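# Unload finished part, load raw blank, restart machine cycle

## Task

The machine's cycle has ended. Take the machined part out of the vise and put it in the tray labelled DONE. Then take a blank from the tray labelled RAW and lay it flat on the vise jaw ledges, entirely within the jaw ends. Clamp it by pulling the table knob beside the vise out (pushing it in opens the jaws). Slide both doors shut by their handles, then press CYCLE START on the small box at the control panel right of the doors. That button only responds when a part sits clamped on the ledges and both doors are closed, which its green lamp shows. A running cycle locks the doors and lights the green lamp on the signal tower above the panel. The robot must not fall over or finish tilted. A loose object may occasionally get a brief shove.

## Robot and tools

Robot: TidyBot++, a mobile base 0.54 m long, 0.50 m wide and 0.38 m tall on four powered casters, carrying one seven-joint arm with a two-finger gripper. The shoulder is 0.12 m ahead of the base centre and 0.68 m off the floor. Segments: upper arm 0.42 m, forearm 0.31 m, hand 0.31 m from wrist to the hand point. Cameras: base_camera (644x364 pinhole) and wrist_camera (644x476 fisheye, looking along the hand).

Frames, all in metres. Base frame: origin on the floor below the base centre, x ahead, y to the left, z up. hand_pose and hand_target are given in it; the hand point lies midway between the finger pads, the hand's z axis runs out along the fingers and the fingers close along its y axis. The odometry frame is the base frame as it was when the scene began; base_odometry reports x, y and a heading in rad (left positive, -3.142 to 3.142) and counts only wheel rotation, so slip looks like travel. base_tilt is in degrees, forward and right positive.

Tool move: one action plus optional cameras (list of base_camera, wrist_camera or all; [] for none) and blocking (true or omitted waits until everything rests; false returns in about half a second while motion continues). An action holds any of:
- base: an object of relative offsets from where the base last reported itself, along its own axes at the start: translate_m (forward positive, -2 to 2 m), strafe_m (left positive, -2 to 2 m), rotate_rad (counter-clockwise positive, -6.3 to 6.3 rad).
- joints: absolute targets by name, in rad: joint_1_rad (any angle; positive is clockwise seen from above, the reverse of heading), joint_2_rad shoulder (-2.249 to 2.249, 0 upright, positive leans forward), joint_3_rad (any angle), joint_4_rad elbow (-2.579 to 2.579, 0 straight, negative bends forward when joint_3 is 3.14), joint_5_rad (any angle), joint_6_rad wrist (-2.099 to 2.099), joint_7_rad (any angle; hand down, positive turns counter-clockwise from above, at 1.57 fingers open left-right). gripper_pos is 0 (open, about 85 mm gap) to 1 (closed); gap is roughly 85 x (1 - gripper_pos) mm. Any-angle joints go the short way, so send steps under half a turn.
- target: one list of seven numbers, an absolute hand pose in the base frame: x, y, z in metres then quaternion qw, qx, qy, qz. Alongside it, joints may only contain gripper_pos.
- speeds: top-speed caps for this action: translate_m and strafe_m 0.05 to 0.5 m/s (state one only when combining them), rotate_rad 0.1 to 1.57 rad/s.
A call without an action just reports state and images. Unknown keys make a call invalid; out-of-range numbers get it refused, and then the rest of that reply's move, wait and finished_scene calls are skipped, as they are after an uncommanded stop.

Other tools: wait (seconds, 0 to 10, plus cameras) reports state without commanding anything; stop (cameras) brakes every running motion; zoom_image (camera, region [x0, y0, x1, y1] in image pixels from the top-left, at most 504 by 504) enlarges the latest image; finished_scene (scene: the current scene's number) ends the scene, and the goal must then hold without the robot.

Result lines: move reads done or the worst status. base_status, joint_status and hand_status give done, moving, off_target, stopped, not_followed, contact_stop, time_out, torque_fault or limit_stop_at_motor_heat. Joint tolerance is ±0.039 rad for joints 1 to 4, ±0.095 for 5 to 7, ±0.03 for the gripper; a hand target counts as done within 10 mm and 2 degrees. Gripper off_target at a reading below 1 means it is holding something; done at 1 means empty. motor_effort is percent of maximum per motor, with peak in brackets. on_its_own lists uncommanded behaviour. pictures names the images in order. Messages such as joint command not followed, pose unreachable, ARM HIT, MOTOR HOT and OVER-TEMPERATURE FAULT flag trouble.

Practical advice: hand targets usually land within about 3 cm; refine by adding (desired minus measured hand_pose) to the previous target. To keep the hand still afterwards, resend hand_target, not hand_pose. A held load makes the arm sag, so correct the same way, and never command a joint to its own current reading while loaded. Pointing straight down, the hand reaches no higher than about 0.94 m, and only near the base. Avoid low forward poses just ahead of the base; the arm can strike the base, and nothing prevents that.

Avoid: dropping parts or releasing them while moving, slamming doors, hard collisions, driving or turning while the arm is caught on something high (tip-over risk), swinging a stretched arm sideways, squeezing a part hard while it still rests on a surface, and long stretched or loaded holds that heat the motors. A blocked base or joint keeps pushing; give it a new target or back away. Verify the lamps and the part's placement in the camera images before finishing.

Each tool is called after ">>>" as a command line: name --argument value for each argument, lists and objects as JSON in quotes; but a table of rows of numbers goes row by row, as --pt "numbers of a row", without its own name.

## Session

>>> move

Scene clock: 0.00 s.
base_odometry: x=+0.000 y=+0.000 heading=+0.000
base_tilt: forward=+0.0 right=+0.4
base_status: not commanded
joint_positions: joint_1_rad=-0.034 joint_2_rad=-0.357 joint_3_rad=+3.123 joint_4_rad=-2.500 joint_5_rad=+0.041 joint_6_rad=-0.861 joint_7_rad=+1.601 gripper_pos=+0.000
joint_status: not commanded
motor_effort: joint_1_rad=+0 joint_2_rad=-2 joint_3_rad=+0 joint_4_rad=+15 joint_5_rad=+1 joint_6_rad=+2 joint_7_rad=+0
hand_pose: x=+0.2789 y=-0.0006 z=+0.5975 quat_wxyz=(+0.019, +0.996, +0.053, +0.069) (m; base frame)
hand_target: x=+0.2795 y=-0.0006 z=+0.5978 quat_wxyz=(+0.019, +0.996, +0.053, +0.069) (m; base frame)
hand_status: not commanded
pictures: base_camera, wrist_camera

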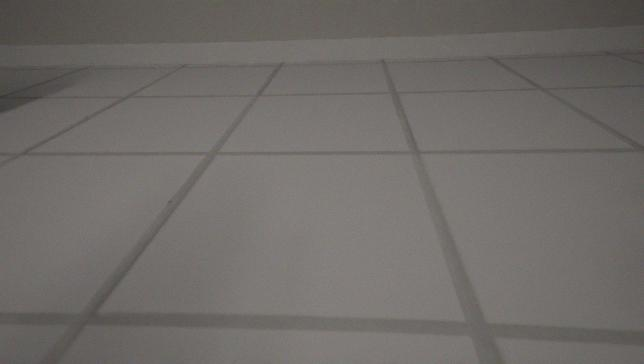

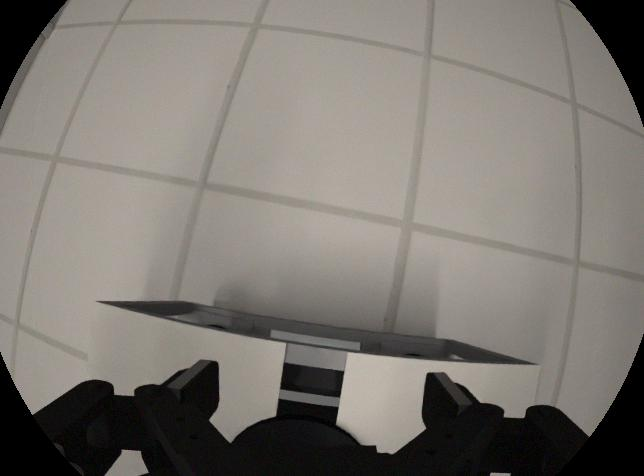

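>>> move --joints '{"joint_1_rad": 0, "joint_2_rad": -0.549, "joint_3_rad": 3.1416, "joint_4_rad": -1.752, "joint_5_rad": 0, "joint_6_rad": -0.5, "joint_7_rad": 1.6, "gripper_pos": 0.3}' --cameras '["wrist_camera"]'

>>> move --base '{"rotate_rad": 1.4}'

>>> move --base '{"rotate_rad": 1.4}'

Scene clock: 4.17 s.
move: done
base_odometry: x=+0.000 y=+0.000 heading=+0.000
base_tilt: forward=+0.0 right=+0.4
base_status: not commanded
joint_positions: joint_1_rad=-0.015 joint_2_rad=-0.536 joint_3_rad=+3.126 joint_4_rad=-1.774 joint_5_rad=+0.040 joint_6_rad=-0.566 joint_7_rad=+1.601 gripper_pos=+0.300
joint_status: all done
motor_effort: joint_1_rad=+0(1) joint_2_rad=-2(6) joint_3_rad=+0(1) joint_4_rad=+22(22) joint_5_rad=+1(2) joint_6_rad=+9(10) joint_7_rad=+0(1)
hand_pose: x=+0.5039 y=+0.0086 z=+1.0741 quat_wxyz=(+0.023, +0.784, +0.032, +0.620) (m; base frame)
hand_target: x=+0.5013 y=+0.0013 z=+1.1127 quat_wxyz=(+0.010, +0.752, +0.011, +0.659) (m; base frame)
hand_status: not commanded
pictures: wrist_camera

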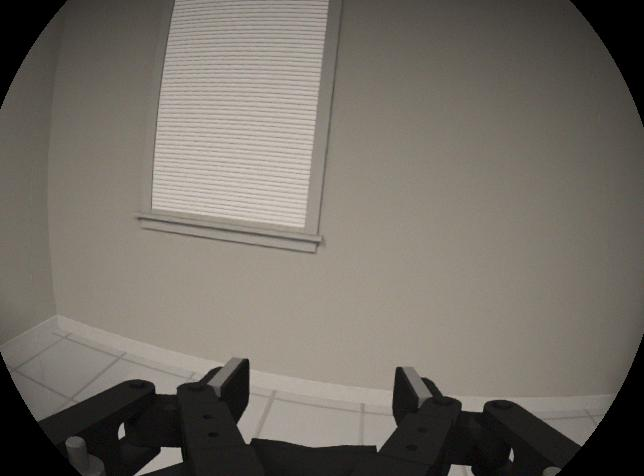

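Scene clock: 6.37 s.
move: done
base_odometry: x=+0.000 y=+0.000 heading=+1.399
base_tilt: forward=+0.0 right=+0.4
base_status: done
joint_positions: joint_1_rad=-0.010 joint_2_rad=-0.536 joint_3_rad=+3.133 joint_4_rad=-1.774 joint_5_rad=+0.036 joint_6_rad=-0.563 joint_7_rad=+1.601 gripper_pos=+0.300
joint_status: not commanded
motor_effort: joint_1_rad=+0(1) joint_2_rad=-3(4) joint_3_rad=+0(2) joint_4_rad=+22(23) joint_5_rad=+1(2) joint_6_rad=+9(9) joint_7_rad=+0(1)
hand_pose: x=+0.5042 y=+0.0036 z=+1.0750 quat_wxyz=(+0.023, +0.783, +0.026, +0.621) (m; base frame)
hand_target: x=+0.5013 y=+0.0013 z=+1.1127 quat_wxyz=(+0.010, +0.752, +0.011, +0.659) (m; base frame)
hand_status: not commanded
pictures: base_camera, wrist_camera

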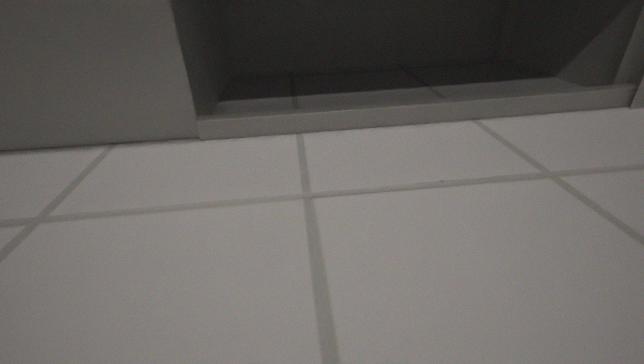

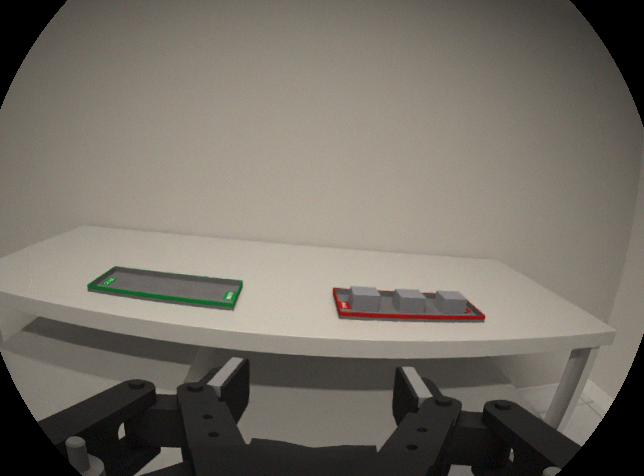

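Scene clock: 8.57 s.
move: done
base_odometry: x=+0.000 y=+0.000 heading=+2.799
base_tilt: forward=+0.0 right=+0.4
base_status: done
joint_positions: joint_1_rad=-0.008 joint_2_rad=-0.536 joint_3_rad=+3.136 joint_4_rad=-1.774 joint_5_rad=+0.035 joint_6_rad=-0.563 joint_7_rad=+1.601 gripper_pos=+0.300
joint_status: not commanded
motor_effort: joint_1_rad=+0(1) joint_2_rad=-2(4) joint_3_rad=+0(2) joint_4_rad=+20(22) joint_5_rad=+1(2) joint_6_rad=+8(10) joint_7_rad=+0(1)
hand_pose: x=+0.5043 y=+0.0018 z=+1.0751 quat_wxyz=(+0.023, +0.783, +0.024, +0.621) (m; base frame)
hand_target: x=+0.5013 y=+0.0013 z=+1.1127 quat_wxyz=(+0.010, +0.752, +0.011, +0.659) (m; base frame)
hand_status: not commanded
pictures: base_camera, wrist_camera

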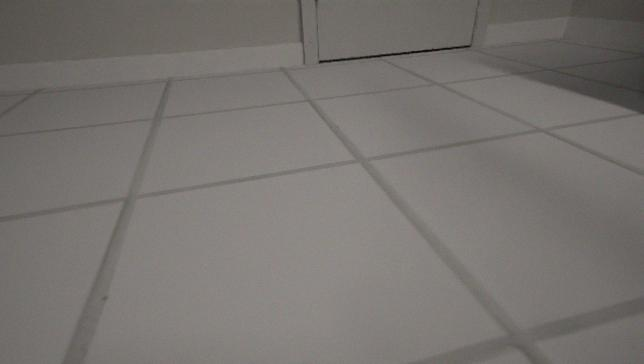

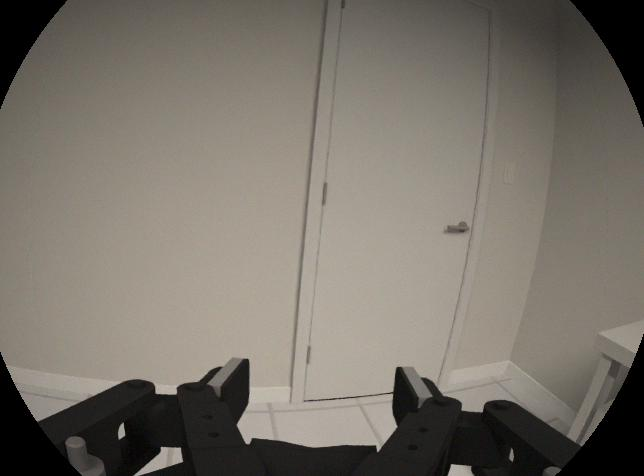

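>>> move --base '{"rotate_rad": 1.85}'

Scene clock: 11.17 s.
move: done
base_odometry: x=+0.000 y=+0.000 heading=-1.635
base_tilt: forward=+0.0 right=+0.4
base_status: done
joint_positions: joint_1_rad=-0.008 joint_2_rad=-0.536 joint_3_rad=+3.137 joint_4_rad=-1.774 joint_5_rad=+0.035 joint_6_rad=-0.563 joint_7_rad=+1.601 gripper_pos=+0.300
joint_status: not commanded
motor_effort: joint_1_rad=+0(1) joint_2_rad=-3(4) joint_3_rad=+0(2) joint_4_rad=+22(22) joint_5_rad=+1(2) joint_6_rad=+9(10) joint_7_rad=+0(1)
hand_pose: x=+0.5043 y=+0.0008 z=+1.0752 quat_wxyz=(+0.023, +0.783, +0.023, +0.621) (m; base frame)
hand_target: x=+0.5013 y=+0.0013 z=+1.1127 quat_wxyz=(+0.010, +0.752, +0.011, +0.659) (m; base frame)
hand_status: not commanded
pictures: base_camera, wrist_camera

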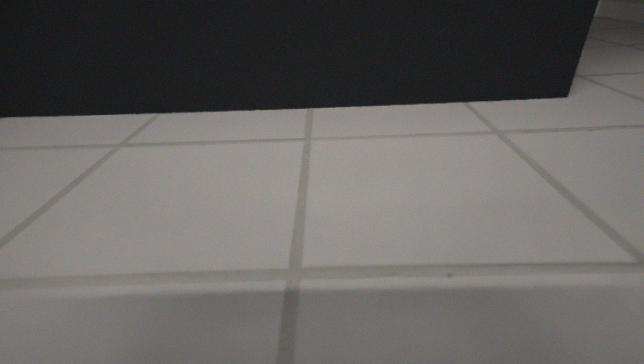

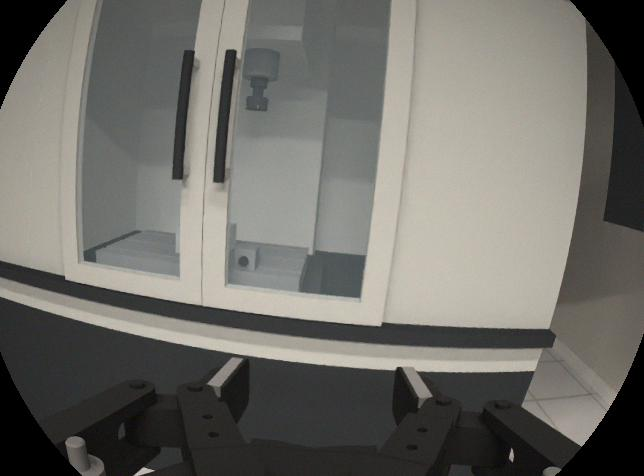

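>>> move --base '{"rotate_rad": 0.014}' --joints '{"joint_1_rad": 0, "joint_2_rad": -0.549, "joint_3_rad": 3.1416, "joint_4_rad": -1.752, "joint_5_rad": -0.03, "joint_6_rad": -0.32, "joint_7_rad": 1.49}'

Scene clock: 12.57 s.
move: done
base_odometry: x=+0.000 y=+0.000 heading=-1.621
base_tilt: forward=+0.0 right=+0.4
base_status: done
joint_positions: joint_1_rad=-0.008 joint_2_rad=-0.538 joint_3_rad=+3.138 joint_4_rad=-1.763 joint_5_rad=+0.005 joint_6_rad=-0.366 joint_7_rad=+1.526 gripper_pos=+0.300
joint_status: all done
motor_effort: joint_1_rad=+0(1) joint_2_rad=-2(4) joint_3_rad=+0(2) joint_4_rad=+21(25) joint_5_rad=+1(1) joint_6_rad=+10(11) joint_7_rad=+0(1)
hand_pose: x=+0.5103 y=+0.0060 z=+1.1432 quat_wxyz=(-0.016, +0.714, -0.010, +0.700) (m; base frame)
hand_target: x=+0.5037 y=+0.0043 z=+1.1687 quat_wxyz=(-0.043, +0.689, -0.034, +0.723) (m; base frame)
hand_status: not commanded
pictures: base_camera, wrist_camera

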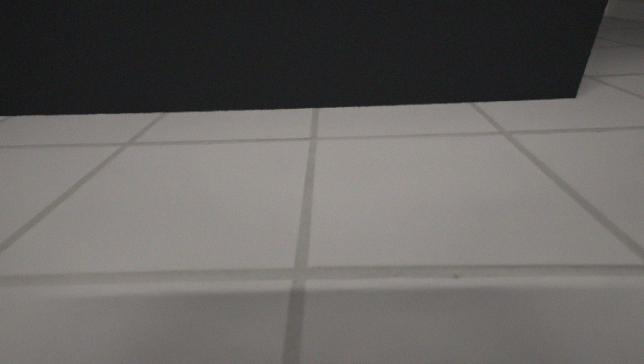

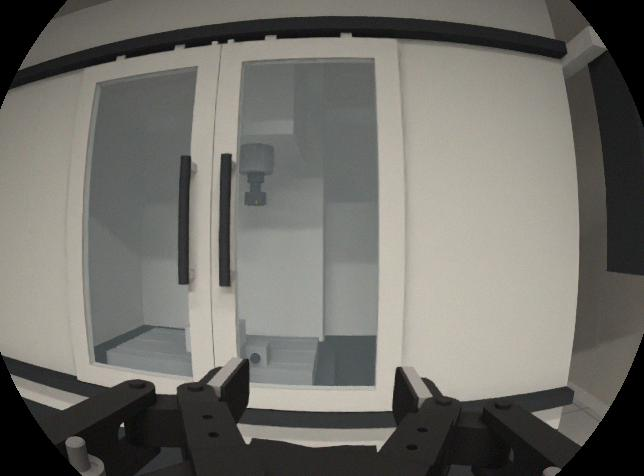

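>>> move --cameras '["wrist_camera","base_camera"]'

Scene clock: 13.30 s.
base_odometry: x=+0.000 y=+0.000 heading=-1.621
base_tilt: forward=+0.0 right=+0.4
base_status: done
joint_positions: joint_1_rad=-0.008 joint_2_rad=-0.538 joint_3_rad=+3.138 joint_4_rad=-1.763 joint_5_rad=+0.005 joint_6_rad=-0.366 joint_7_rad=+1.526 gripper_pos=+0.300
joint_status: all done
motor_effort: joint_1_rad=+0(1) joint_2_rad=-2(4) joint_3_rad=+0(2) joint_4_rad=+21(25) joint_5_rad=+1(1) joint_6_rad=+9(11) joint_7_rad=+0(1)
hand_pose: x=+0.5103 y=+0.0060 z=+1.1432 quat_wxyz=(-0.016, +0.714, -0.010, +0.700) (m; base frame)
hand_target: x=+0.5037 y=+0.0043 z=+1.1687 quat_wxyz=(-0.043, +0.689, -0.034, +0.723) (m; base frame)
hand_status: not commanded
pictures: base_camera, wrist_camera

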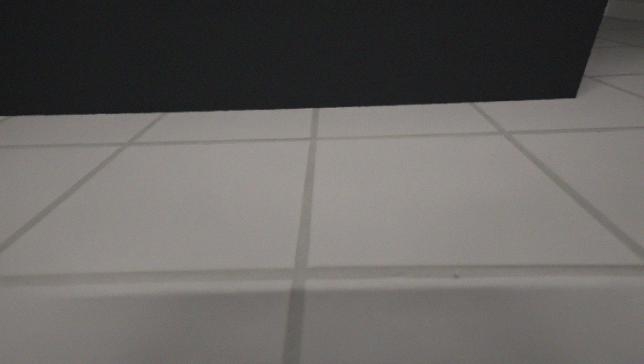

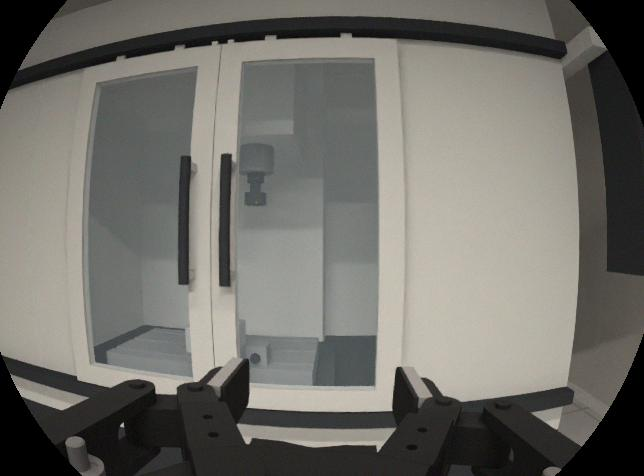

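>>> move --base '{"translate_m":0.45,"strafe_m":0.21}'

Scene clock: 15.77 s.
move: done
base_odometry: x=+0.187 y=-0.460 heading=-1.621
base_tilt: forward=+0.1 right=+0.4
base_status: done
joint_positions: joint_1_rad=-0.008 joint_2_rad=-0.540 joint_3_rad=+3.138 joint_4_rad=-1.763 joint_5_rad=+0.005 joint_6_rad=-0.366 joint_7_rad=+1.526 gripper_pos=+0.300
joint_status: not commanded
motor_effort: joint_1_rad=+0(1) joint_2_rad=-2(6) joint_3_rad=+0(1) joint_4_rad=+22(23) joint_5_rad=+1(1) joint_6_rad=+8(10) joint_7_rad=+0(1)
hand_pose: x=+0.5095 y=+0.0060 z=+1.1438 quat_wxyz=(-0.016, +0.714, -0.010, +0.700) (m; base frame)
hand_target: x=+0.5037 y=+0.0043 z=+1.1687 quat_wxyz=(-0.043, +0.689, -0.034, +0.723) (m; base frame)
hand_status: not commanded
pictures: base_camera, wrist_camera

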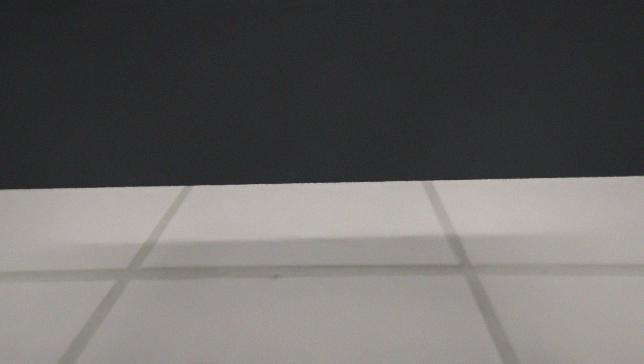

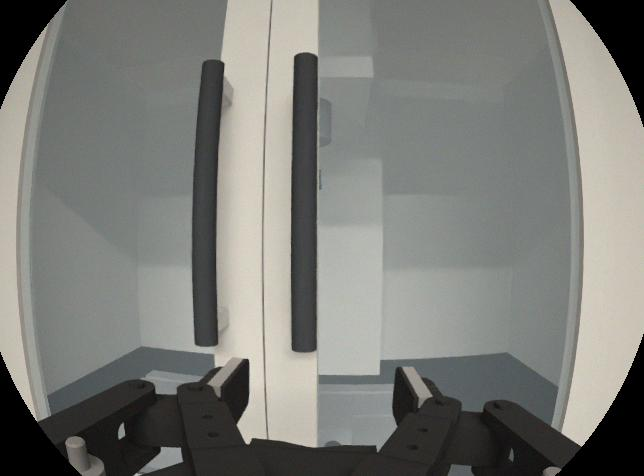

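>>> move --base '{"translate_m":0.19,"strafe_m":0.015}' --speeds '{"translate_m":0.2}' --cameras '["wrist_camera"]'

Scene clock: 17.73 s.
move: done
base_odometry: x=+0.193 y=-0.651 heading=-1.621
base_tilt: forward=+0.1 right=+0.4
base_status: done
joint_positions: joint_1_rad=-0.008 joint_2_rad=-0.545 joint_3_rad=+3.138 joint_4_rad=-1.763 joint_5_rad=+0.005 joint_6_rad=-0.366 joint_7_rad=+1.526 gripper_pos=+0.300
joint_status: not commanded
motor_effort: joint_1_rad=+0(1) joint_2_rad=-2(5) joint_3_rad=+0(1) joint_4_rad=+22(22) joint_5_rad=+1(1) joint_6_rad=+9(10) joint_7_rad=+0(1)
hand_pose: x=+0.5073 y=+0.0060 z=+1.1457 quat_wxyz=(-0.016, +0.712, -0.010, +0.702) (m; base frame)
hand_target: x=+0.5037 y=+0.0043 z=+1.1687 quat_wxyz=(-0.043, +0.689, -0.034, +0.723) (m; base frame)
hand_status: not commanded
pictures: wrist_camera

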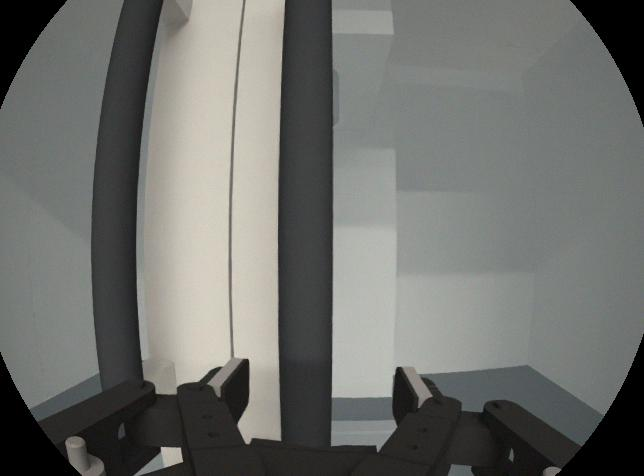

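>>> move --base '{"translate_m":0.035,"strafe_m":0.006}' --speeds '{"translate_m":0.2}' --cameras '[]'

>>> move --base '{"strafe_m":-0.42}' --speeds '{"strafe_m":0.25}' --cameras '["wrist_camera"]'

Scene clock: 18.93 s.
move: done
base_odometry: x=+0.197 y=-0.686 heading=-1.621
base_tilt: forward=+0.1 right=+0.4
base_status: done
joint_positions: joint_1_rad=-0.008 joint_2_rad=-0.542 joint_3_rad=+3.138 joint_4_rad=-1.763 joint_5_rad=+0.005 joint_6_rad=-0.366 joint_7_rad=+1.526 gripper_pos=+0.300
joint_status: not commanded
motor_effort: joint_1_rad=+0(1) joint_2_rad=-2(6) joint_3_rad=+0(1) joint_4_rad=+21(23) joint_5_rad=+1(1) joint_6_rad=+9(10) joint_7_rad=+0(1)
hand_pose: x=+0.5087 y=+0.0060 z=+1.1445 quat_wxyz=(-0.016, +0.713, -0.010, +0.701) (m; base frame)
hand_target: x=+0.5037 y=+0.0043 z=+1.1687 quat_wxyz=(-0.043, +0.689, -0.034, +0.723) (m; base frame)
hand_status: not commanded
pictures: none
No camera images: "cameras" was empty.

Scene clock: 21.50 s.
move: done
base_odometry: x=-0.222 y=-0.665 heading=-1.620
base_tilt: forward=+0.0 right=+0.4
base_status: done
joint_positions: joint_1_rad=-0.051 joint_2_rad=-0.552 joint_3_rad=+3.081 joint_4_rad=-1.768 joint_5_rad=-0.047 joint_6_rad=-0.362 joint_7_rad=+1.526 gripper_pos=+0.300
joint_status: not commanded
motor_effort: joint_1_rad=+7(16) joint_2_rad=+2(7) joint_3_rad=+11(26) joint_4_rad=+22(27) joint_5_rad=+4(9) joint_6_rad=+10(15) joint_7_rad=+0(1)
hand_pose: x=+0.5000 y=+0.0608 z=+1.1460 quat_wxyz=(-0.062, +0.710, +0.022, +0.702) (m; base frame)
hand_target: x=+0.5037 y=+0.0043 z=+1.1687 quat_wxyz=(-0.043, +0.689, -0.034, +0.723) (m; base frame)
hand_status: not commanded
pictures: wrist_camera

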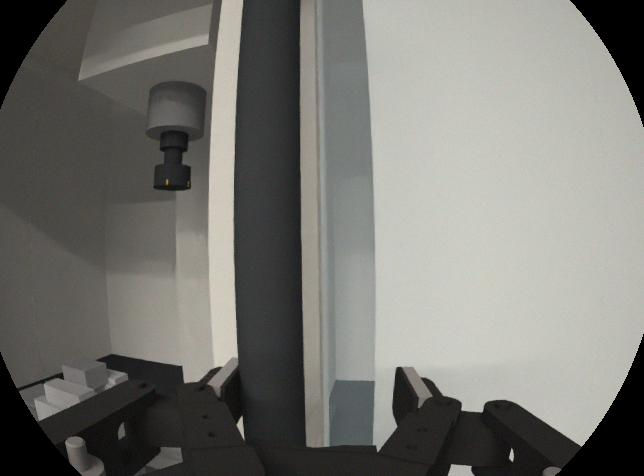

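>>> move --base '{"strafe_m":0.08}' --speeds '{"strafe_m":0.25}' --cameras '[]'

>>> move --base '{"translate_m":-0.15}' --cameras '[]'

>>> move --base '{"strafe_m":0.43}' --cameras '["wrist_camera"]'

Scene clock: 22.87 s.
move: done
base_odometry: x=-0.143 y=-0.669 heading=-1.621
base_tilt: forward=+0.0 right=+0.5
base_status: done
joint_positions: joint_1_rad=-0.006 joint_2_rad=-0.552 joint_3_rad=+3.139 joint_4_rad=-1.768 joint_5_rad=-0.047 joint_6_rad=-0.362 joint_7_rad=+1.526 gripper_pos=+0.300
joint_status: not commanded
motor_effort: joint_1_rad=+0(7) joint_2_rad=-1(3) joint_3_rad=+0(11) joint_4_rad=+21(23) joint_5_rad=+1(4) joint_6_rad=+9(11) joint_7_rad=+1(1)
hand_pose: x=+0.5045 y=+0.0106 z=+1.1470 quat_wxyz=(-0.040, +0.709, -0.022, +0.704) (m; base frame)
hand_target: x=+0.5037 y=+0.0043 z=+1.1687 quat_wxyz=(-0.043, +0.689, -0.034, +0.723) (m; base frame)
hand_status: not commanded
pictures: none
No camera images: "cameras" was empty.

Scene clock: 24.33 s.
move: done
base_odometry: x=-0.135 y=-0.519 heading=-1.620
base_tilt: forward=+0.0 right=+0.5
base_status: done
joint_positions: joint_1_rad=-0.006 joint_2_rad=-0.556 joint_3_rad=+3.139 joint_4_rad=-1.768 joint_5_rad=-0.047 joint_6_rad=-0.362 joint_7_rad=+1.526 gripper_pos=+0.300
joint_status: not commanded
motor_effort: joint_1_rad=+0(1) joint_2_rad=-1(6) joint_3_rad=+0(1) joint_4_rad=+22(23) joint_5_rad=+1(1) joint_6_rad=+9(10) joint_7_rad=+0(1)
hand_pose: x=+0.5026 y=+0.0106 z=+1.1485 quat_wxyz=(-0.040, +0.708, -0.022, +0.705) (m; base frame)
hand_target: x=+0.5037 y=+0.0043 z=+1.1687 quat_wxyz=(-0.043, +0.689, -0.034, +0.723) (m; base frame)
hand_status: not commanded
pictures: none
No camera images: "cameras" was empty.

Scene clock: 26.57 s.
move: done
base_odometry: x=+0.294 y=-0.540 heading=-1.620
base_tilt: forward=+0.0 right=+0.4
base_status: done
joint_positions: joint_1_rad=-0.006 joint_2_rad=-0.555 joint_3_rad=+3.138 joint_4_rad=-1.768 joint_5_rad=-0.047 joint_6_rad=-0.362 joint_7_rad=+1.526 gripper_pos=+0.300
joint_status: not commanded
motor_effort: joint_1_rad=+0(1) joint_2_rad=-2(3) joint_3_rad=+0(2) joint_4_rad=+21(22) joint_5_rad=+1(1) joint_6_rad=+9(10) joint_7_rad=+1(1)
hand_pose: x=+0.5027 y=+0.0112 z=+1.1485 quat_wxyz=(-0.040, +0.708, -0.021, +0.705) (m; base frame)
hand_target: x=+0.5037 y=+0.0043 z=+1.1687 quat_wxyz=(-0.043, +0.689, -0.034, +0.723) (m; base frame)
hand_status: not commanded
pictures: wrist_camera

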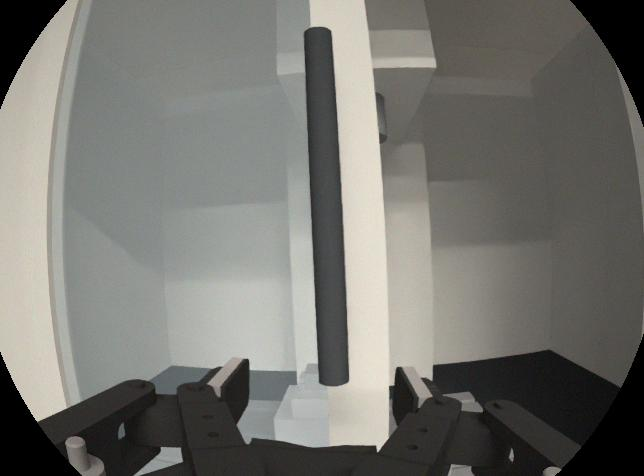

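>>> move --base '{"translate_m":0.155,"strafe_m":-0.005}' --cameras '[]' --speeds '{"translate_m":0.3}'

>>> move --base '{"strafe_m":0.44}' --speeds '{"strafe_m":0.25}' --cameras '["wrist_camera"]'

Scene clock: 28.83 s.
move: done
base_odometry: x=+0.282 y=-0.695 heading=-1.620
base_tilt: forward=+0.1 right=+0.4
base_status: done
joint_positions: joint_1_rad=-0.006 joint_2_rad=-0.543 joint_3_rad=+3.138 joint_4_rad=-1.768 joint_5_rad=-0.047 joint_6_rad=-0.362 joint_7_rad=+1.526 gripper_pos=+0.300
joint_status: not commanded
motor_effort: joint_1_rad=+0(1) joint_2_rad=-2(5) joint_3_rad=+0(1) joint_4_rad=+22(23) joint_5_rad=+1(1) joint_6_rad=+9(10) joint_7_rad=+0(1)
hand_pose: x=+0.5083 y=+0.0112 z=+1.1438 quat_wxyz=(-0.040, +0.712, -0.022, +0.701) (m; base frame)
hand_target: x=+0.5037 y=+0.0043 z=+1.1687 quat_wxyz=(-0.043, +0.689, -0.034, +0.723) (m; base frame)
hand_status: not commanded
pictures: none
No camera images: "cameras" was empty.

Scene clock: 31.47 s.
move: done
base_odometry: x=+0.721 y=-0.717 heading=-1.620
base_tilt: forward=+0.0 right=+0.5
base_status: done
joint_positions: joint_1_rad=+0.051 joint_2_rad=-0.540 joint_3_rad=+3.199 joint_4_rad=-1.771 joint_5_rad=-0.003 joint_6_rad=-0.353 joint_7_rad=+1.526 gripper_pos=+0.300
joint_status: not commanded
motor_effort: joint_1_rad=-7(17) joint_2_rad=-1(7) joint_3_rad=-11(27) joint_4_rad=+24(27) joint_5_rad=-3(8) joint_6_rad=+11(14) joint_7_rad=+0(1)
hand_pose: x=+0.5079 y=-0.0509 z=+1.1433 quat_wxyz=(+0.008, +0.709, -0.062, +0.702) (m; base frame)
hand_target: x=+0.5037 y=+0.0043 z=+1.1687 quat_wxyz=(-0.043, +0.689, -0.034, +0.723) (m; base frame)
hand_status: not commanded
pictures: wrist_camera

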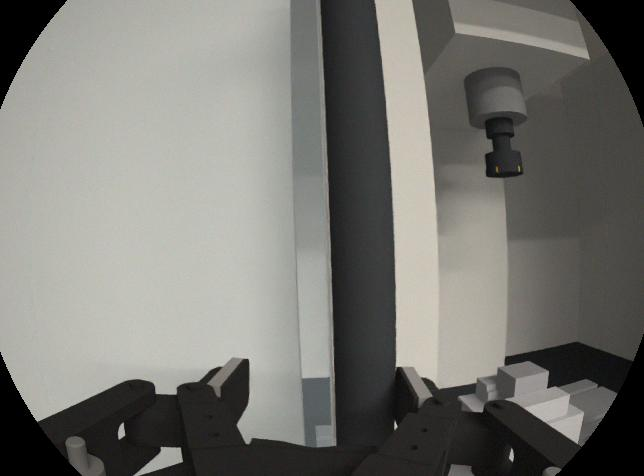

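>>> move --base '{"strafe_m":-0.085}' --speeds '{"strafe_m":0.25}' --cameras '[]'

>>> move --base '{"translate_m":-0.2}' --cameras '[]'

>>> move --base '{"translate_m":-0.07,"strafe_m":-0.52}' --joints '{"gripper_pos":1,"joint_5_rad":0,"joint_2_rad":0.01,"joint_4_rad":-2.15,"joint_6_rad":0.45}' --cameras '["wrist_camera"]'

Scene clock: 33.33 s.
move: done
base_odometry: x=+0.636 y=-0.713 heading=-1.620
base_tilt: forward=+0.1 right=+0.4
base_status: done
joint_positions: joint_1_rad=+0.006 joint_2_rad=-0.541 joint_3_rad=+3.144 joint_4_rad=-1.771 joint_5_rad=-0.006 joint_6_rad=-0.353 joint_7_rad=+1.526 gripper_pos=+0.300
joint_status: not commanded
motor_effort: joint_1_rad=-1(8) joint_2_rad=-2(3) joint_3_rad=+0(11) joint_4_rad=+22(24) joint_5_rad=+1(3) joint_6_rad=+8(12) joint_7_rad=+0(1)
hand_pose: x=+0.5099 y=-0.0019 z=+1.1437 quat_wxyz=(-0.016, +0.711, -0.020, +0.703) (m; base frame)
hand_target: x=+0.5037 y=+0.0043 z=+1.1687 quat_wxyz=(-0.043, +0.689, -0.034, +0.723) (m; base frame)
hand_status: not commanded
pictures: none
No camera images: "cameras" was empty.

Scene clock: 34.97 s.
move: done
base_odometry: x=+0.646 y=-0.513 heading=-1.620
base_tilt: forward=+0.0 right=+0.4
base_status: done
joint_positions: joint_1_rad=+0.006 joint_2_rad=-0.553 joint_3_rad=+3.144 joint_4_rad=-1.771 joint_5_rad=-0.006 joint_6_rad=-0.353 joint_7_rad=+1.526 gripper_pos=+0.300
joint_status: not commanded
motor_effort: joint_1_rad=+0(1) joint_2_rad=-2(6) joint_3_rad=+0(1) joint_4_rad=+22(23) joint_5_rad=+1(1) joint_6_rad=+9(10) joint_7_rad=+1(1)
hand_pose: x=+0.5042 y=-0.0019 z=+1.1485 quat_wxyz=(-0.016, +0.707, -0.020, +0.707) (m; base frame)
hand_target: x=+0.5037 y=+0.0043 z=+1.1687 quat_wxyz=(-0.043, +0.689, -0.034, +0.723) (m; base frame)
hand_status: not commanded
pictures: none
No camera images: "cameras" was empty.

Scene clock: 37.37 s.
move: done
base_odometry: x=+0.130 y=-0.417 heading=-1.620
base_tilt: forward=+0.1 right=+0.4
base_status: done
joint_positions: joint_1_rad=+0.006 joint_2_rad=+0.011 joint_3_rad=+3.145 joint_4_rad=-2.134 joint_5_rad=-0.006 joint_6_rad=+0.385 joint_7_rad=+1.526 gripper_pos=+0.999
joint_status: all done
motor_effort: joint_1_rad=-1(2) joint_2_rad=-20(22) joint_3_rad=-1(3) joint_4_rad=+20(23) joint_5_rad=+1(3) joint_6_rad=+8(11) joint_7_rad=+0(1)
hand_pose: x=+0.6932 y=-0.0047 z=+0.8730 quat_wxyz=(-0.012, +0.771, -0.023, +0.637) (m; base frame)
hand_target: x=+0.6928 y=+0.0014 z=+0.8846 quat_wxyz=(-0.027, +0.754, -0.030, +0.656) (m; base frame)
hand_status: not commanded
pictures: wrist_camera

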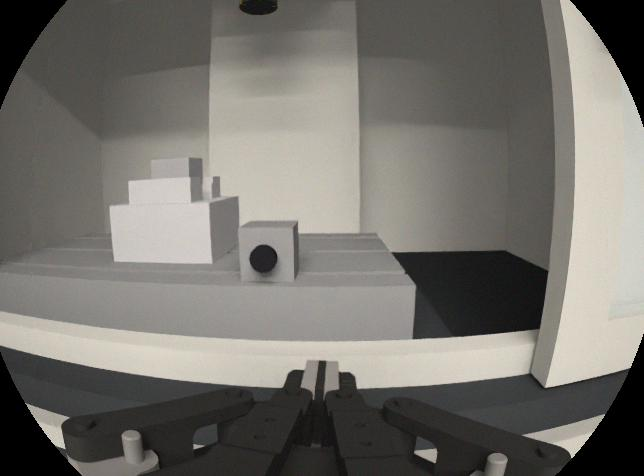

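>>> move --base '{"translate_m":0.13,"strafe_m":0.05}' --cameras '["wrist_camera"]'

Scene clock: 39.00 s.
move: done
base_odometry: x=+0.174 y=-0.549 heading=-1.621
base_tilt: forward=+0.1 right=+0.4
base_status: done
joint_positions: joint_1_rad=+0.006 joint_2_rad=+0.019 joint_3_rad=+3.145 joint_4_rad=-2.136 joint_5_rad=-0.006 joint_6_rad=+0.389 joint_7_rad=+1.526 gripper_pos=+0.999
joint_status: not commanded
motor_effort: joint_1_rad=+0(1) joint_2_rad=-20(23) joint_3_rad=-1(2) joint_4_rad=+19(21) joint_5_rad=+1(1) joint_6_rad=+10(10) joint_7_rad=+0(1)
hand_pose: x=+0.6946 y=-0.0044 z=+0.8682 quat_wxyz=(-0.012, +0.773, -0.023, +0.634) (m; base frame)
hand_target: x=+0.6928 y=+0.0014 z=+0.8846 quat_wxyz=(-0.027, +0.754, -0.030, +0.656) (m; base frame)
hand_status: not commanded
pictures: wrist_camera

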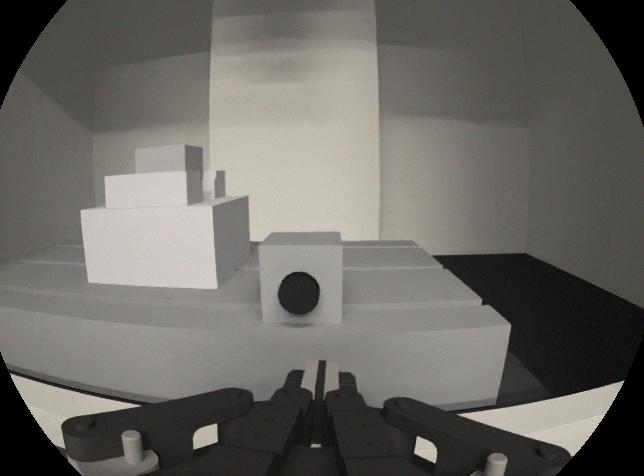

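>>> move --base '{"translate_m":0.05,"strafe_m":0.014}' --cameras '["wrist_camera"]'

Scene clock: 40.17 s.
move: done
base_odometry: x=+0.185 y=-0.600 heading=-1.620
base_tilt: forward=+0.1 right=+0.4
base_status: done
joint_positions: joint_1_rad=+0.006 joint_2_rad=+0.023 joint_3_rad=+3.145 joint_4_rad=-2.137 joint_5_rad=-0.006 joint_6_rad=+0.390 joint_7_rad=+1.526 gripper_pos=+0.999
joint_status: not commanded
motor_effort: joint_1_rad=-1(2) joint_2_rad=-21(23) joint_3_rad=-1(2) joint_4_rad=+20(21) joint_5_rad=+1(1) joint_6_rad=+9(10) joint_7_rad=+0(1)
hand_pose: x=+0.6951 y=-0.0044 z=+0.8661 quat_wxyz=(-0.012, +0.774, -0.023, +0.633) (m; base frame)
hand_target: x=+0.6928 y=+0.0014 z=+0.8846 quat_wxyz=(-0.027, +0.754, -0.030, +0.656) (m; base frame)
hand_status: not commanded
pictures: wrist_camera

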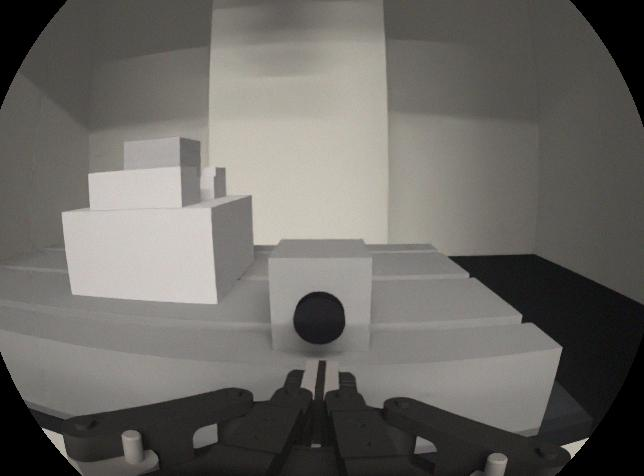

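>>> move --base '{"translate_m":0.05}' --speeds '{"translate_m":0.1}' --cameras '["wrist_camera"]'

Scene clock: 41.53 s.
move: done
base_odometry: x=+0.183 y=-0.650 heading=-1.620
base_tilt: forward=+0.1 right=+0.5
base_status: done
joint_positions: joint_1_rad=+0.006 joint_2_rad=+0.009 joint_3_rad=+3.145 joint_4_rad=-2.152 joint_5_rad=-0.006 joint_6_rad=+0.391 joint_7_rad=+1.526 gripper_pos=+0.999
joint_status: not commanded
motor_effort: joint_1_rad=-1(1) joint_2_rad=-18(22) joint_3_rad=-1(2) joint_4_rad=+21(24) joint_5_rad=+1(1) joint_6_rad=+9(10) joint_7_rad=+0(1)
hand_pose: x=+0.6892 y=-0.0043 z=+0.8660 quat_wxyz=(-0.012, +0.774, -0.023, +0.633) (m; base frame)
hand_target: x=+0.6928 y=+0.0014 z=+0.8846 quat_wxyz=(-0.027, +0.754, -0.030, +0.656) (m; base frame)
hand_status: not commanded
pictures: wrist_camera

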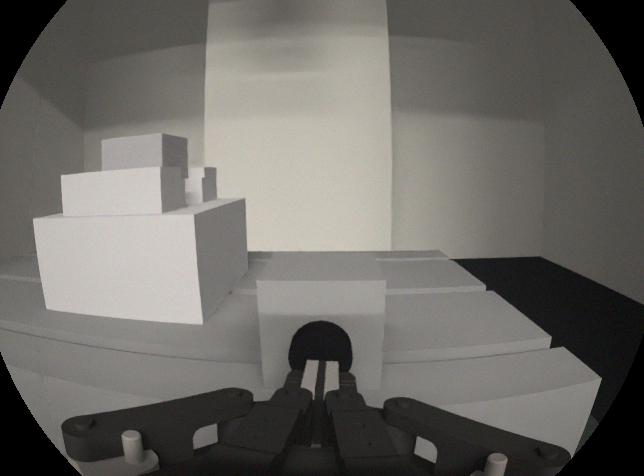

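>>> move --base '{"translate_m":0.03}' --speeds '{"translate_m":0.06}' --cameras '["wrist_camera"]'

Scene clock: 42.67 s.
move: done
base_odometry: x=+0.182 y=-0.680 heading=-1.620
base_tilt: forward=+0.0 right=+0.5
base_status: done
joint_positions: joint_1_rad=+0.006 joint_2_rad=-0.041 joint_3_rad=+3.145 joint_4_rad=-2.203 joint_5_rad=-0.006 joint_6_rad=+0.391 joint_7_rad=+1.526 gripper_pos=+0.999
joint_status: not commanded
motor_effort: joint_1_rad=-3(3) joint_2_rad=-7(18) joint_3_rad=-3(3) joint_4_rad=+29(37) joint_5_rad=+2(2) joint_6_rad=+11(15) joint_7_rad=+0(1)
hand_pose: x=+0.6678 y=-0.0046 z=+0.8654 quat_wxyz=(-0.012, +0.774, -0.024, +0.633) (m; base frame)
hand_target: x=+0.6928 y=+0.0014 z=+0.8846 quat_wxyz=(-0.027, +0.754, -0.030, +0.656) (m; base frame)
hand_status: not commanded
pictures: wrist_camera

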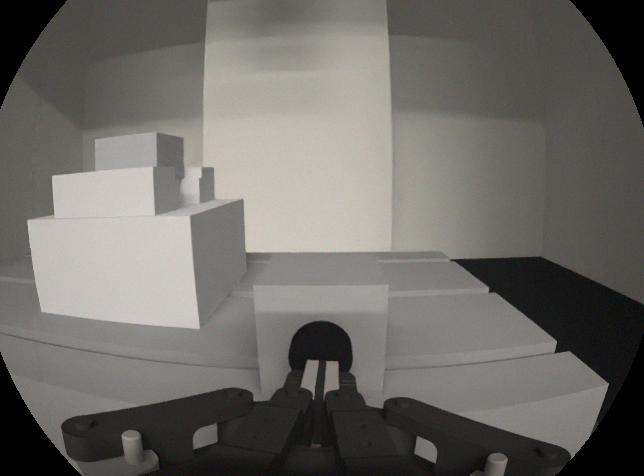

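>>> move --base '{"translate_m":0.03}' --speeds '{"translate_m":0.06}' --cameras '["wrist_camera"]'

Scene clock: 43.83 s.
move: done
base_odometry: x=+0.180 y=-0.708 heading=-1.621
base_tilt: forward=+0.0 right=+0.4
base_status: done
joint_positions: joint_1_rad=+0.007 joint_2_rad=-0.109 joint_3_rad=+3.145 joint_4_rad=-2.268 joint_5_rad=-0.006 joint_6_rad=+0.391 joint_7_rad=+1.526 gripper_pos=+0.999
joint_status: not commanded
motor_effort: joint_1_rad=-4(4) joint_2_rad=+7(10) joint_3_rad=-3(3) joint_4_rad=+42(45) joint_5_rad=+2(3) joint_6_rad=+16(17) joint_7_rad=+0(1)
hand_pose: x=+0.6401 y=-0.0048 z=+0.8646 quat_wxyz=(-0.012, +0.773, -0.024, +0.634) (m; base frame)
hand_target: x=+0.6928 y=+0.0014 z=+0.8846 quat_wxyz=(-0.027, +0.754, -0.030, +0.656) (m; base frame)
hand_status: not commanded
pictures: wrist_camera

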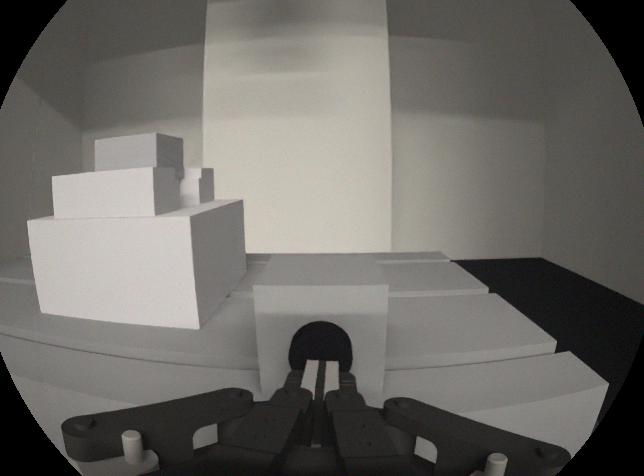

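>>> move --base '{"translate_m":-0.25}' --cameras '[]'

>>> move --base '{"strafe_m":0.163}' --joints '{"gripper_pos":0,"joint_2_rad":0.206,"joint_4_rad":-0.5,"joint_6_rad":-1.9}' --cameras '["wrist_camera"]'

Scene clock: 46.27 s.
move: done
base_odometry: x=+0.193 y=-0.459 heading=-1.621
base_tilt: forward=+0.0 right=+0.4
base_status: done
joint_positions: joint_1_rad=+0.005 joint_2_rad=+0.019 joint_3_rad=+3.145 joint_4_rad=-2.155 joint_5_rad=-0.006 joint_6_rad=+0.406 joint_7_rad=+1.526 gripper_pos=+0.999
joint_status: not commanded
motor_effort: joint_1_rad=+0(3) joint_2_rad=-20(25) joint_3_rad=-1(3) joint_4_rad=+19(41) joint_5_rad=+1(2) joint_6_rad=+9(14) joint_7_rad=+0(1)
hand_pose: x=+0.6912 y=-0.0042 z=+0.8632 quat_wxyz=(-0.012, +0.773, -0.023, +0.634) (m; base frame)
hand_target: x=+0.6928 y=+0.0014 z=+0.8846 quat_wxyz=(-0.027, +0.754, -0.030, +0.656) (m; base frame)
hand_status: not commanded
pictures: none
No camera images: "cameras" was empty.

Scene clock: 49.73 s.
move: done
base_odometry: x=+0.356 y=-0.467 heading=-1.620
base_tilt: forward=+0.1 right=+0.4
base_status: done
joint_positions: joint_1_rad=+0.000 joint_2_rad=+0.200 joint_3_rad=+3.142 joint_4_rad=-0.525 joint_5_rad=-0.006 joint_6_rad=-1.847 joint_7_rad=+1.526 gripper_pos=+0.000
joint_status: all done
motor_effort: joint_1_rad=+0(3) joint_2_rad=-22(27) joint_3_rad=-1(3) joint_4_rad=+14(23) joint_5_rad=+1(1) joint_6_rad=+5(10) joint_7_rad=+1(1)
hand_pose: x=+0.5790 y=+0.0031 z=+1.0675 quat_wxyz=(-0.009, +0.959, -0.020, +0.281) (m; base frame)
hand_target: x=+0.5679 y=+0.0014 z=+1.0652 quat_wxyz=(-0.011, +0.964, -0.039, +0.264) (m; base frame)
hand_status: not commanded
pictures: wrist_camera

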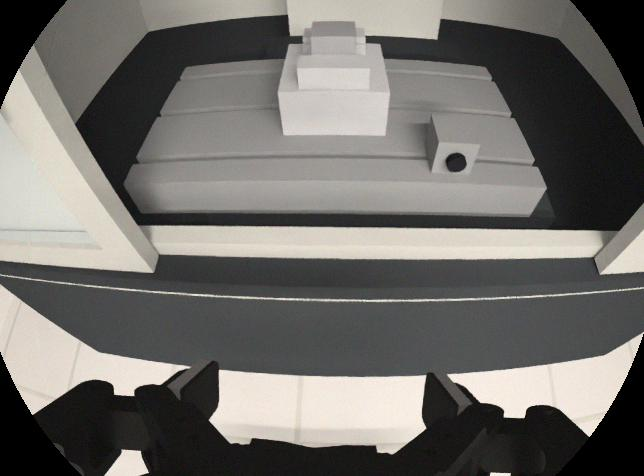

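>>> move --base '{"translate_m":0.34,"strafe_m":-0.015}' --speeds '{"translate_m":0.3}' --cameras '["wrist_camera"]'

Scene clock: 51.97 s.
move: done
base_odometry: x=+0.324 y=-0.805 heading=-1.620
base_tilt: forward=+0.1 right=+0.4
base_status: done
joint_positions: joint_1_rad=+0.000 joint_2_rad=+0.218 joint_3_rad=+3.142 joint_4_rad=-0.522 joint_5_rad=-0.006 joint_6_rad=-1.853 joint_7_rad=+1.526 gripper_pos=+0.000
joint_status: not commanded
motor_effort: joint_1_rad=+0(1) joint_2_rad=-23(26) joint_3_rad=-1(1) joint_4_rad=+15(15) joint_5_rad=+1(1) joint_6_rad=+5(7) joint_7_rad=+0(1)
hand_pose: x=+0.5845 y=+0.0031 z=+1.0591 quat_wxyz=(-0.008, +0.962, -0.020, +0.271) (m; base frame)
hand_target: x=+0.5679 y=+0.0014 z=+1.0652 quat_wxyz=(-0.011, +0.964, -0.039, +0.264) (m; base frame)
hand_status: not commanded
pictures: wrist_camera

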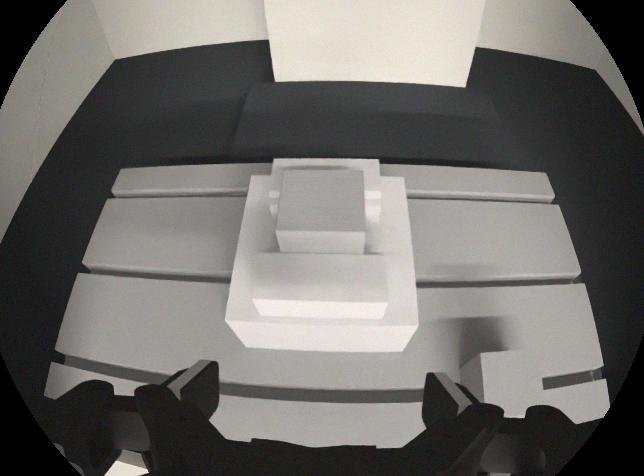

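>>> move --base '{"translate_m":0.10}' --speeds '{"translate_m":0.3}' --joints '{"joint_2_rad":0.205,"joint_4_rad":-0.64,"joint_6_rad":-1.76}' --cameras '["wrist_camera"]'

Scene clock: 53.90 s.
move: done
base_odometry: x=+0.319 y=-0.906 heading=-1.620
base_tilt: forward=+0.1 right=+0.4
base_status: done
joint_positions: joint_1_rad=+0.000 joint_2_rad=+0.224 joint_3_rad=+3.142 joint_4_rad=-0.628 joint_5_rad=-0.006 joint_6_rad=-1.806 joint_7_rad=+1.526 gripper_pos=+0.000
joint_status: all done
motor_effort: joint_1_rad=+0(1) joint_2_rad=-24(30) joint_3_rad=-1(1) joint_4_rad=+16(18) joint_5_rad=+1(1) joint_6_rad=+4(6) joint_7_rad=+1(1)
hand_pose: x=+0.5938 y=+0.0031 z=+1.0232 quat_wxyz=(-0.008, +0.971, -0.020, +0.239) (m; base frame)
hand_target: x=+0.5989 y=+0.0014 z=+1.0349 quat_wxyz=(-0.011, +0.963, -0.039, +0.265) (m; base frame)
hand_status: not commanded
pictures: wrist_camera

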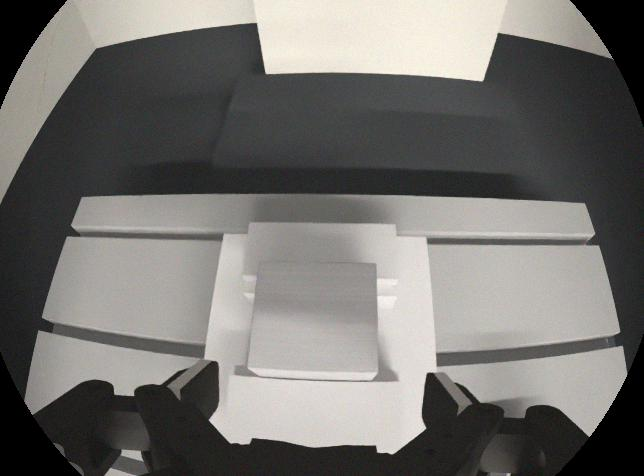

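>>> move --base '{"translate_m":0.018,"strafe_m":0.003}' --speeds '{"translate_m":0.1}' --cameras '[]'

>>> move --joints '{"joint_2_rad":0.186,"joint_4_rad":-0.775,"joint_6_rad":-1.605}' --cameras '["wrist_camera"]'

Scene clock: 55.03 s.
move: done
base_odometry: x=+0.321 y=-0.924 heading=-1.621
base_tilt: forward=+0.1 right=+0.4
base_status: done
joint_positions: joint_1_rad=+0.000 joint_2_rad=+0.224 joint_3_rad=+3.142 joint_4_rad=-0.628 joint_5_rad=-0.006 joint_6_rad=-1.806 joint_7_rad=+1.526 gripper_pos=+0.000
joint_status: not commanded
motor_effort: joint_1_rad=+0(1) joint_2_rad=-24(27) joint_3_rad=+0(2) joint_4_rad=+15(17) joint_5_rad=+1(1) joint_6_rad=+4(6) joint_7_rad=+0(1)
hand_pose: x=+0.5935 y=+0.0031 z=+1.0236 quat_wxyz=(-0.008, +0.971, -0.020, +0.239) (m; base frame)
hand_target: x=+0.5989 y=+0.0014 z=+1.0349 quat_wxyz=(-0.011, +0.963, -0.039, +0.265) (m; base frame)
hand_status: not commanded
pictures: none
No camera images: "cameras" was empty.

Scene clock: 56.07 s.
move: done
base_odometry: x=+0.321 y=-0.924 heading=-1.621
base_tilt: forward=+0.1 right=+0.4
base_status: not commanded
joint_positions: joint_1_rad=+0.000 joint_2_rad=+0.213 joint_3_rad=+3.142 joint_4_rad=-0.759 joint_5_rad=-0.006 joint_6_rad=-1.668 joint_7_rad=+1.526 gripper_pos=+0.000
joint_status: all done
motor_effort: joint_1_rad=+0(1) joint_2_rad=-25(27) joint_3_rad=-1(1) joint_4_rad=+17(18) joint_5_rad=+1(1) joint_6_rad=+5(6) joint_7_rad=+0(1)
hand_pose: x=+0.6173 y=+0.0031 z=+0.9974 quat_wxyz=(-0.008, +0.968, -0.021, +0.248) (m; base frame)
hand_target: x=+0.6240 y=+0.0014 z=+1.0142 quat_wxyz=(-0.011, +0.958, -0.039, +0.284) (m; base frame)
hand_status: not commanded
pictures: wrist_camera

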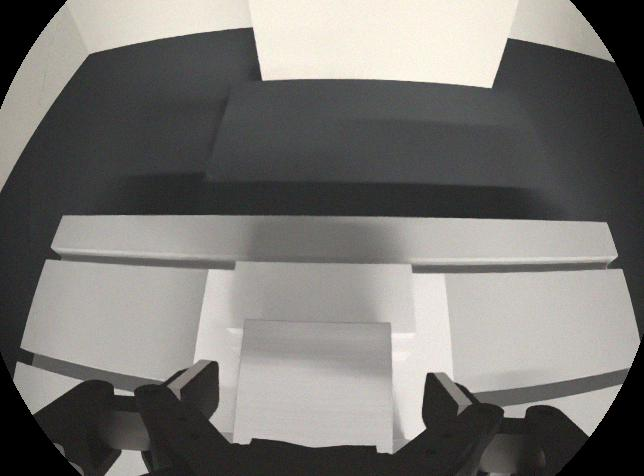

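>>> move --joints '{"joint_2_rad":0.176,"joint_4_rad":-0.84,"joint_6_rad":-1.55}' --cameras '["wrist_camera"]'

Scene clock: 57.00 s.
move: done
base_odometry: x=+0.321 y=-0.924 heading=-1.621
base_tilt: forward=+0.1 right=+0.4
base_status: not commanded
joint_positions: joint_1_rad=+0.000 joint_2_rad=+0.202 joint_3_rad=+3.142 joint_4_rad=-0.825 joint_5_rad=-0.006 joint_6_rad=-1.610 joint_7_rad=+1.526 gripper_pos=+0.000
joint_status: all done
motor_effort: joint_1_rad=+0(1) joint_2_rad=-25(27) joint_3_rad=-1(1) joint_4_rad=+17(18) joint_5_rad=+1(1) joint_6_rad=+5(6) joint_7_rad=+0(1)
hand_pose: x=+0.6229 y=+0.0031 z=+0.9842 quat_wxyz=(-0.008, +0.968, -0.021, +0.249) (m; base frame)
hand_target: x=+0.6293 y=+0.0014 z=+1.0005 quat_wxyz=(-0.011, +0.958, -0.039, +0.284) (m; base frame)
hand_status: not commanded
pictures: wrist_camera

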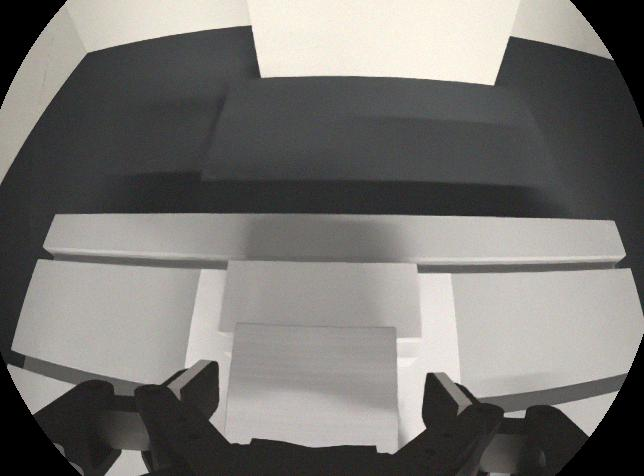

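>>> move --base '{"strafe_m":0.003}' --joints '{"joint_2_rad":0.168,"joint_4_rad":-0.885,"joint_6_rad":-1.505}' --cameras '[]'

>>> move --joints '{"gripper_pos":1}' --cameras '["wrist_camera"]'

Scene clock: 57.90 s.
move: done
base_odometry: x=+0.324 y=-0.924 heading=-1.621
base_tilt: forward=+0.1 right=+0.4
base_status: done
joint_positions: joint_1_rad=+0.000 joint_2_rad=+0.194 joint_3_rad=+3.142 joint_4_rad=-0.870 joint_5_rad=-0.006 joint_6_rad=-1.564 joint_7_rad=+1.526 gripper_pos=+0.000
joint_status: all done
motor_effort: joint_1_rad=-1(3) joint_2_rad=-25(27) joint_3_rad=-1(3) joint_4_rad=+18(19) joint_5_rad=+1(2) joint_6_rad=+5(6) joint_7_rad=+0(1)
hand_pose: x=+0.6280 y=+0.0032 z=+0.9762 quat_wxyz=(-0.008, +0.967, -0.021, +0.254) (m; base frame)
hand_target: x=+0.6340 y=+0.0014 z=+0.9925 quat_wxyz=(-0.012, +0.957, -0.039, +0.287) (m; base frame)
hand_status: not commanded
pictures: none
No camera images: "cameras" was empty.

Scene clock: 59.00 s.
move: off_target
base_odometry: x=+0.324 y=-0.924 heading=-1.621
base_tilt: forward=+0.1 right=+0.4
base_status: not commanded
joint_positions: joint_1_rad=+0.000 joint_2_rad=+0.191 joint_3_rad=+3.142 joint_4_rad=-0.873 joint_5_rad=-0.006 joint_6_rad=-1.561 joint_7_rad=+1.526 gripper_pos=+0.287
joint_status: gripper_pos off_target (ended at +0.287, target +1.000)
motor_effort: joint_1_rad=-1(1) joint_2_rad=-25(28) joint_3_rad=-1(2) joint_4_rad=+18(20) joint_5_rad=+0(2) joint_6_rad=+5(7) joint_7_rad=+0(1)
hand_pose: x=+0.6273 y=+0.0033 z=+0.9771 quat_wxyz=(-0.009, +0.967, -0.021, +0.255) (m; base frame)
hand_target: x=+0.6340 y=+0.0014 z=+0.9925 quat_wxyz=(-0.012, +0.957, -0.039, +0.287) (m; base frame)
hand_status: not commanded
pictures: wrist_camera

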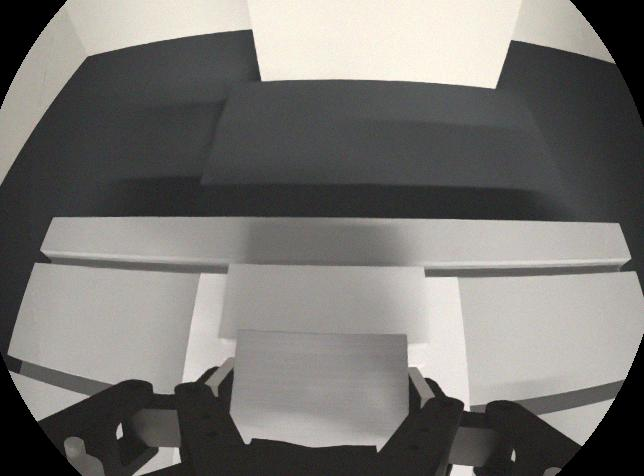

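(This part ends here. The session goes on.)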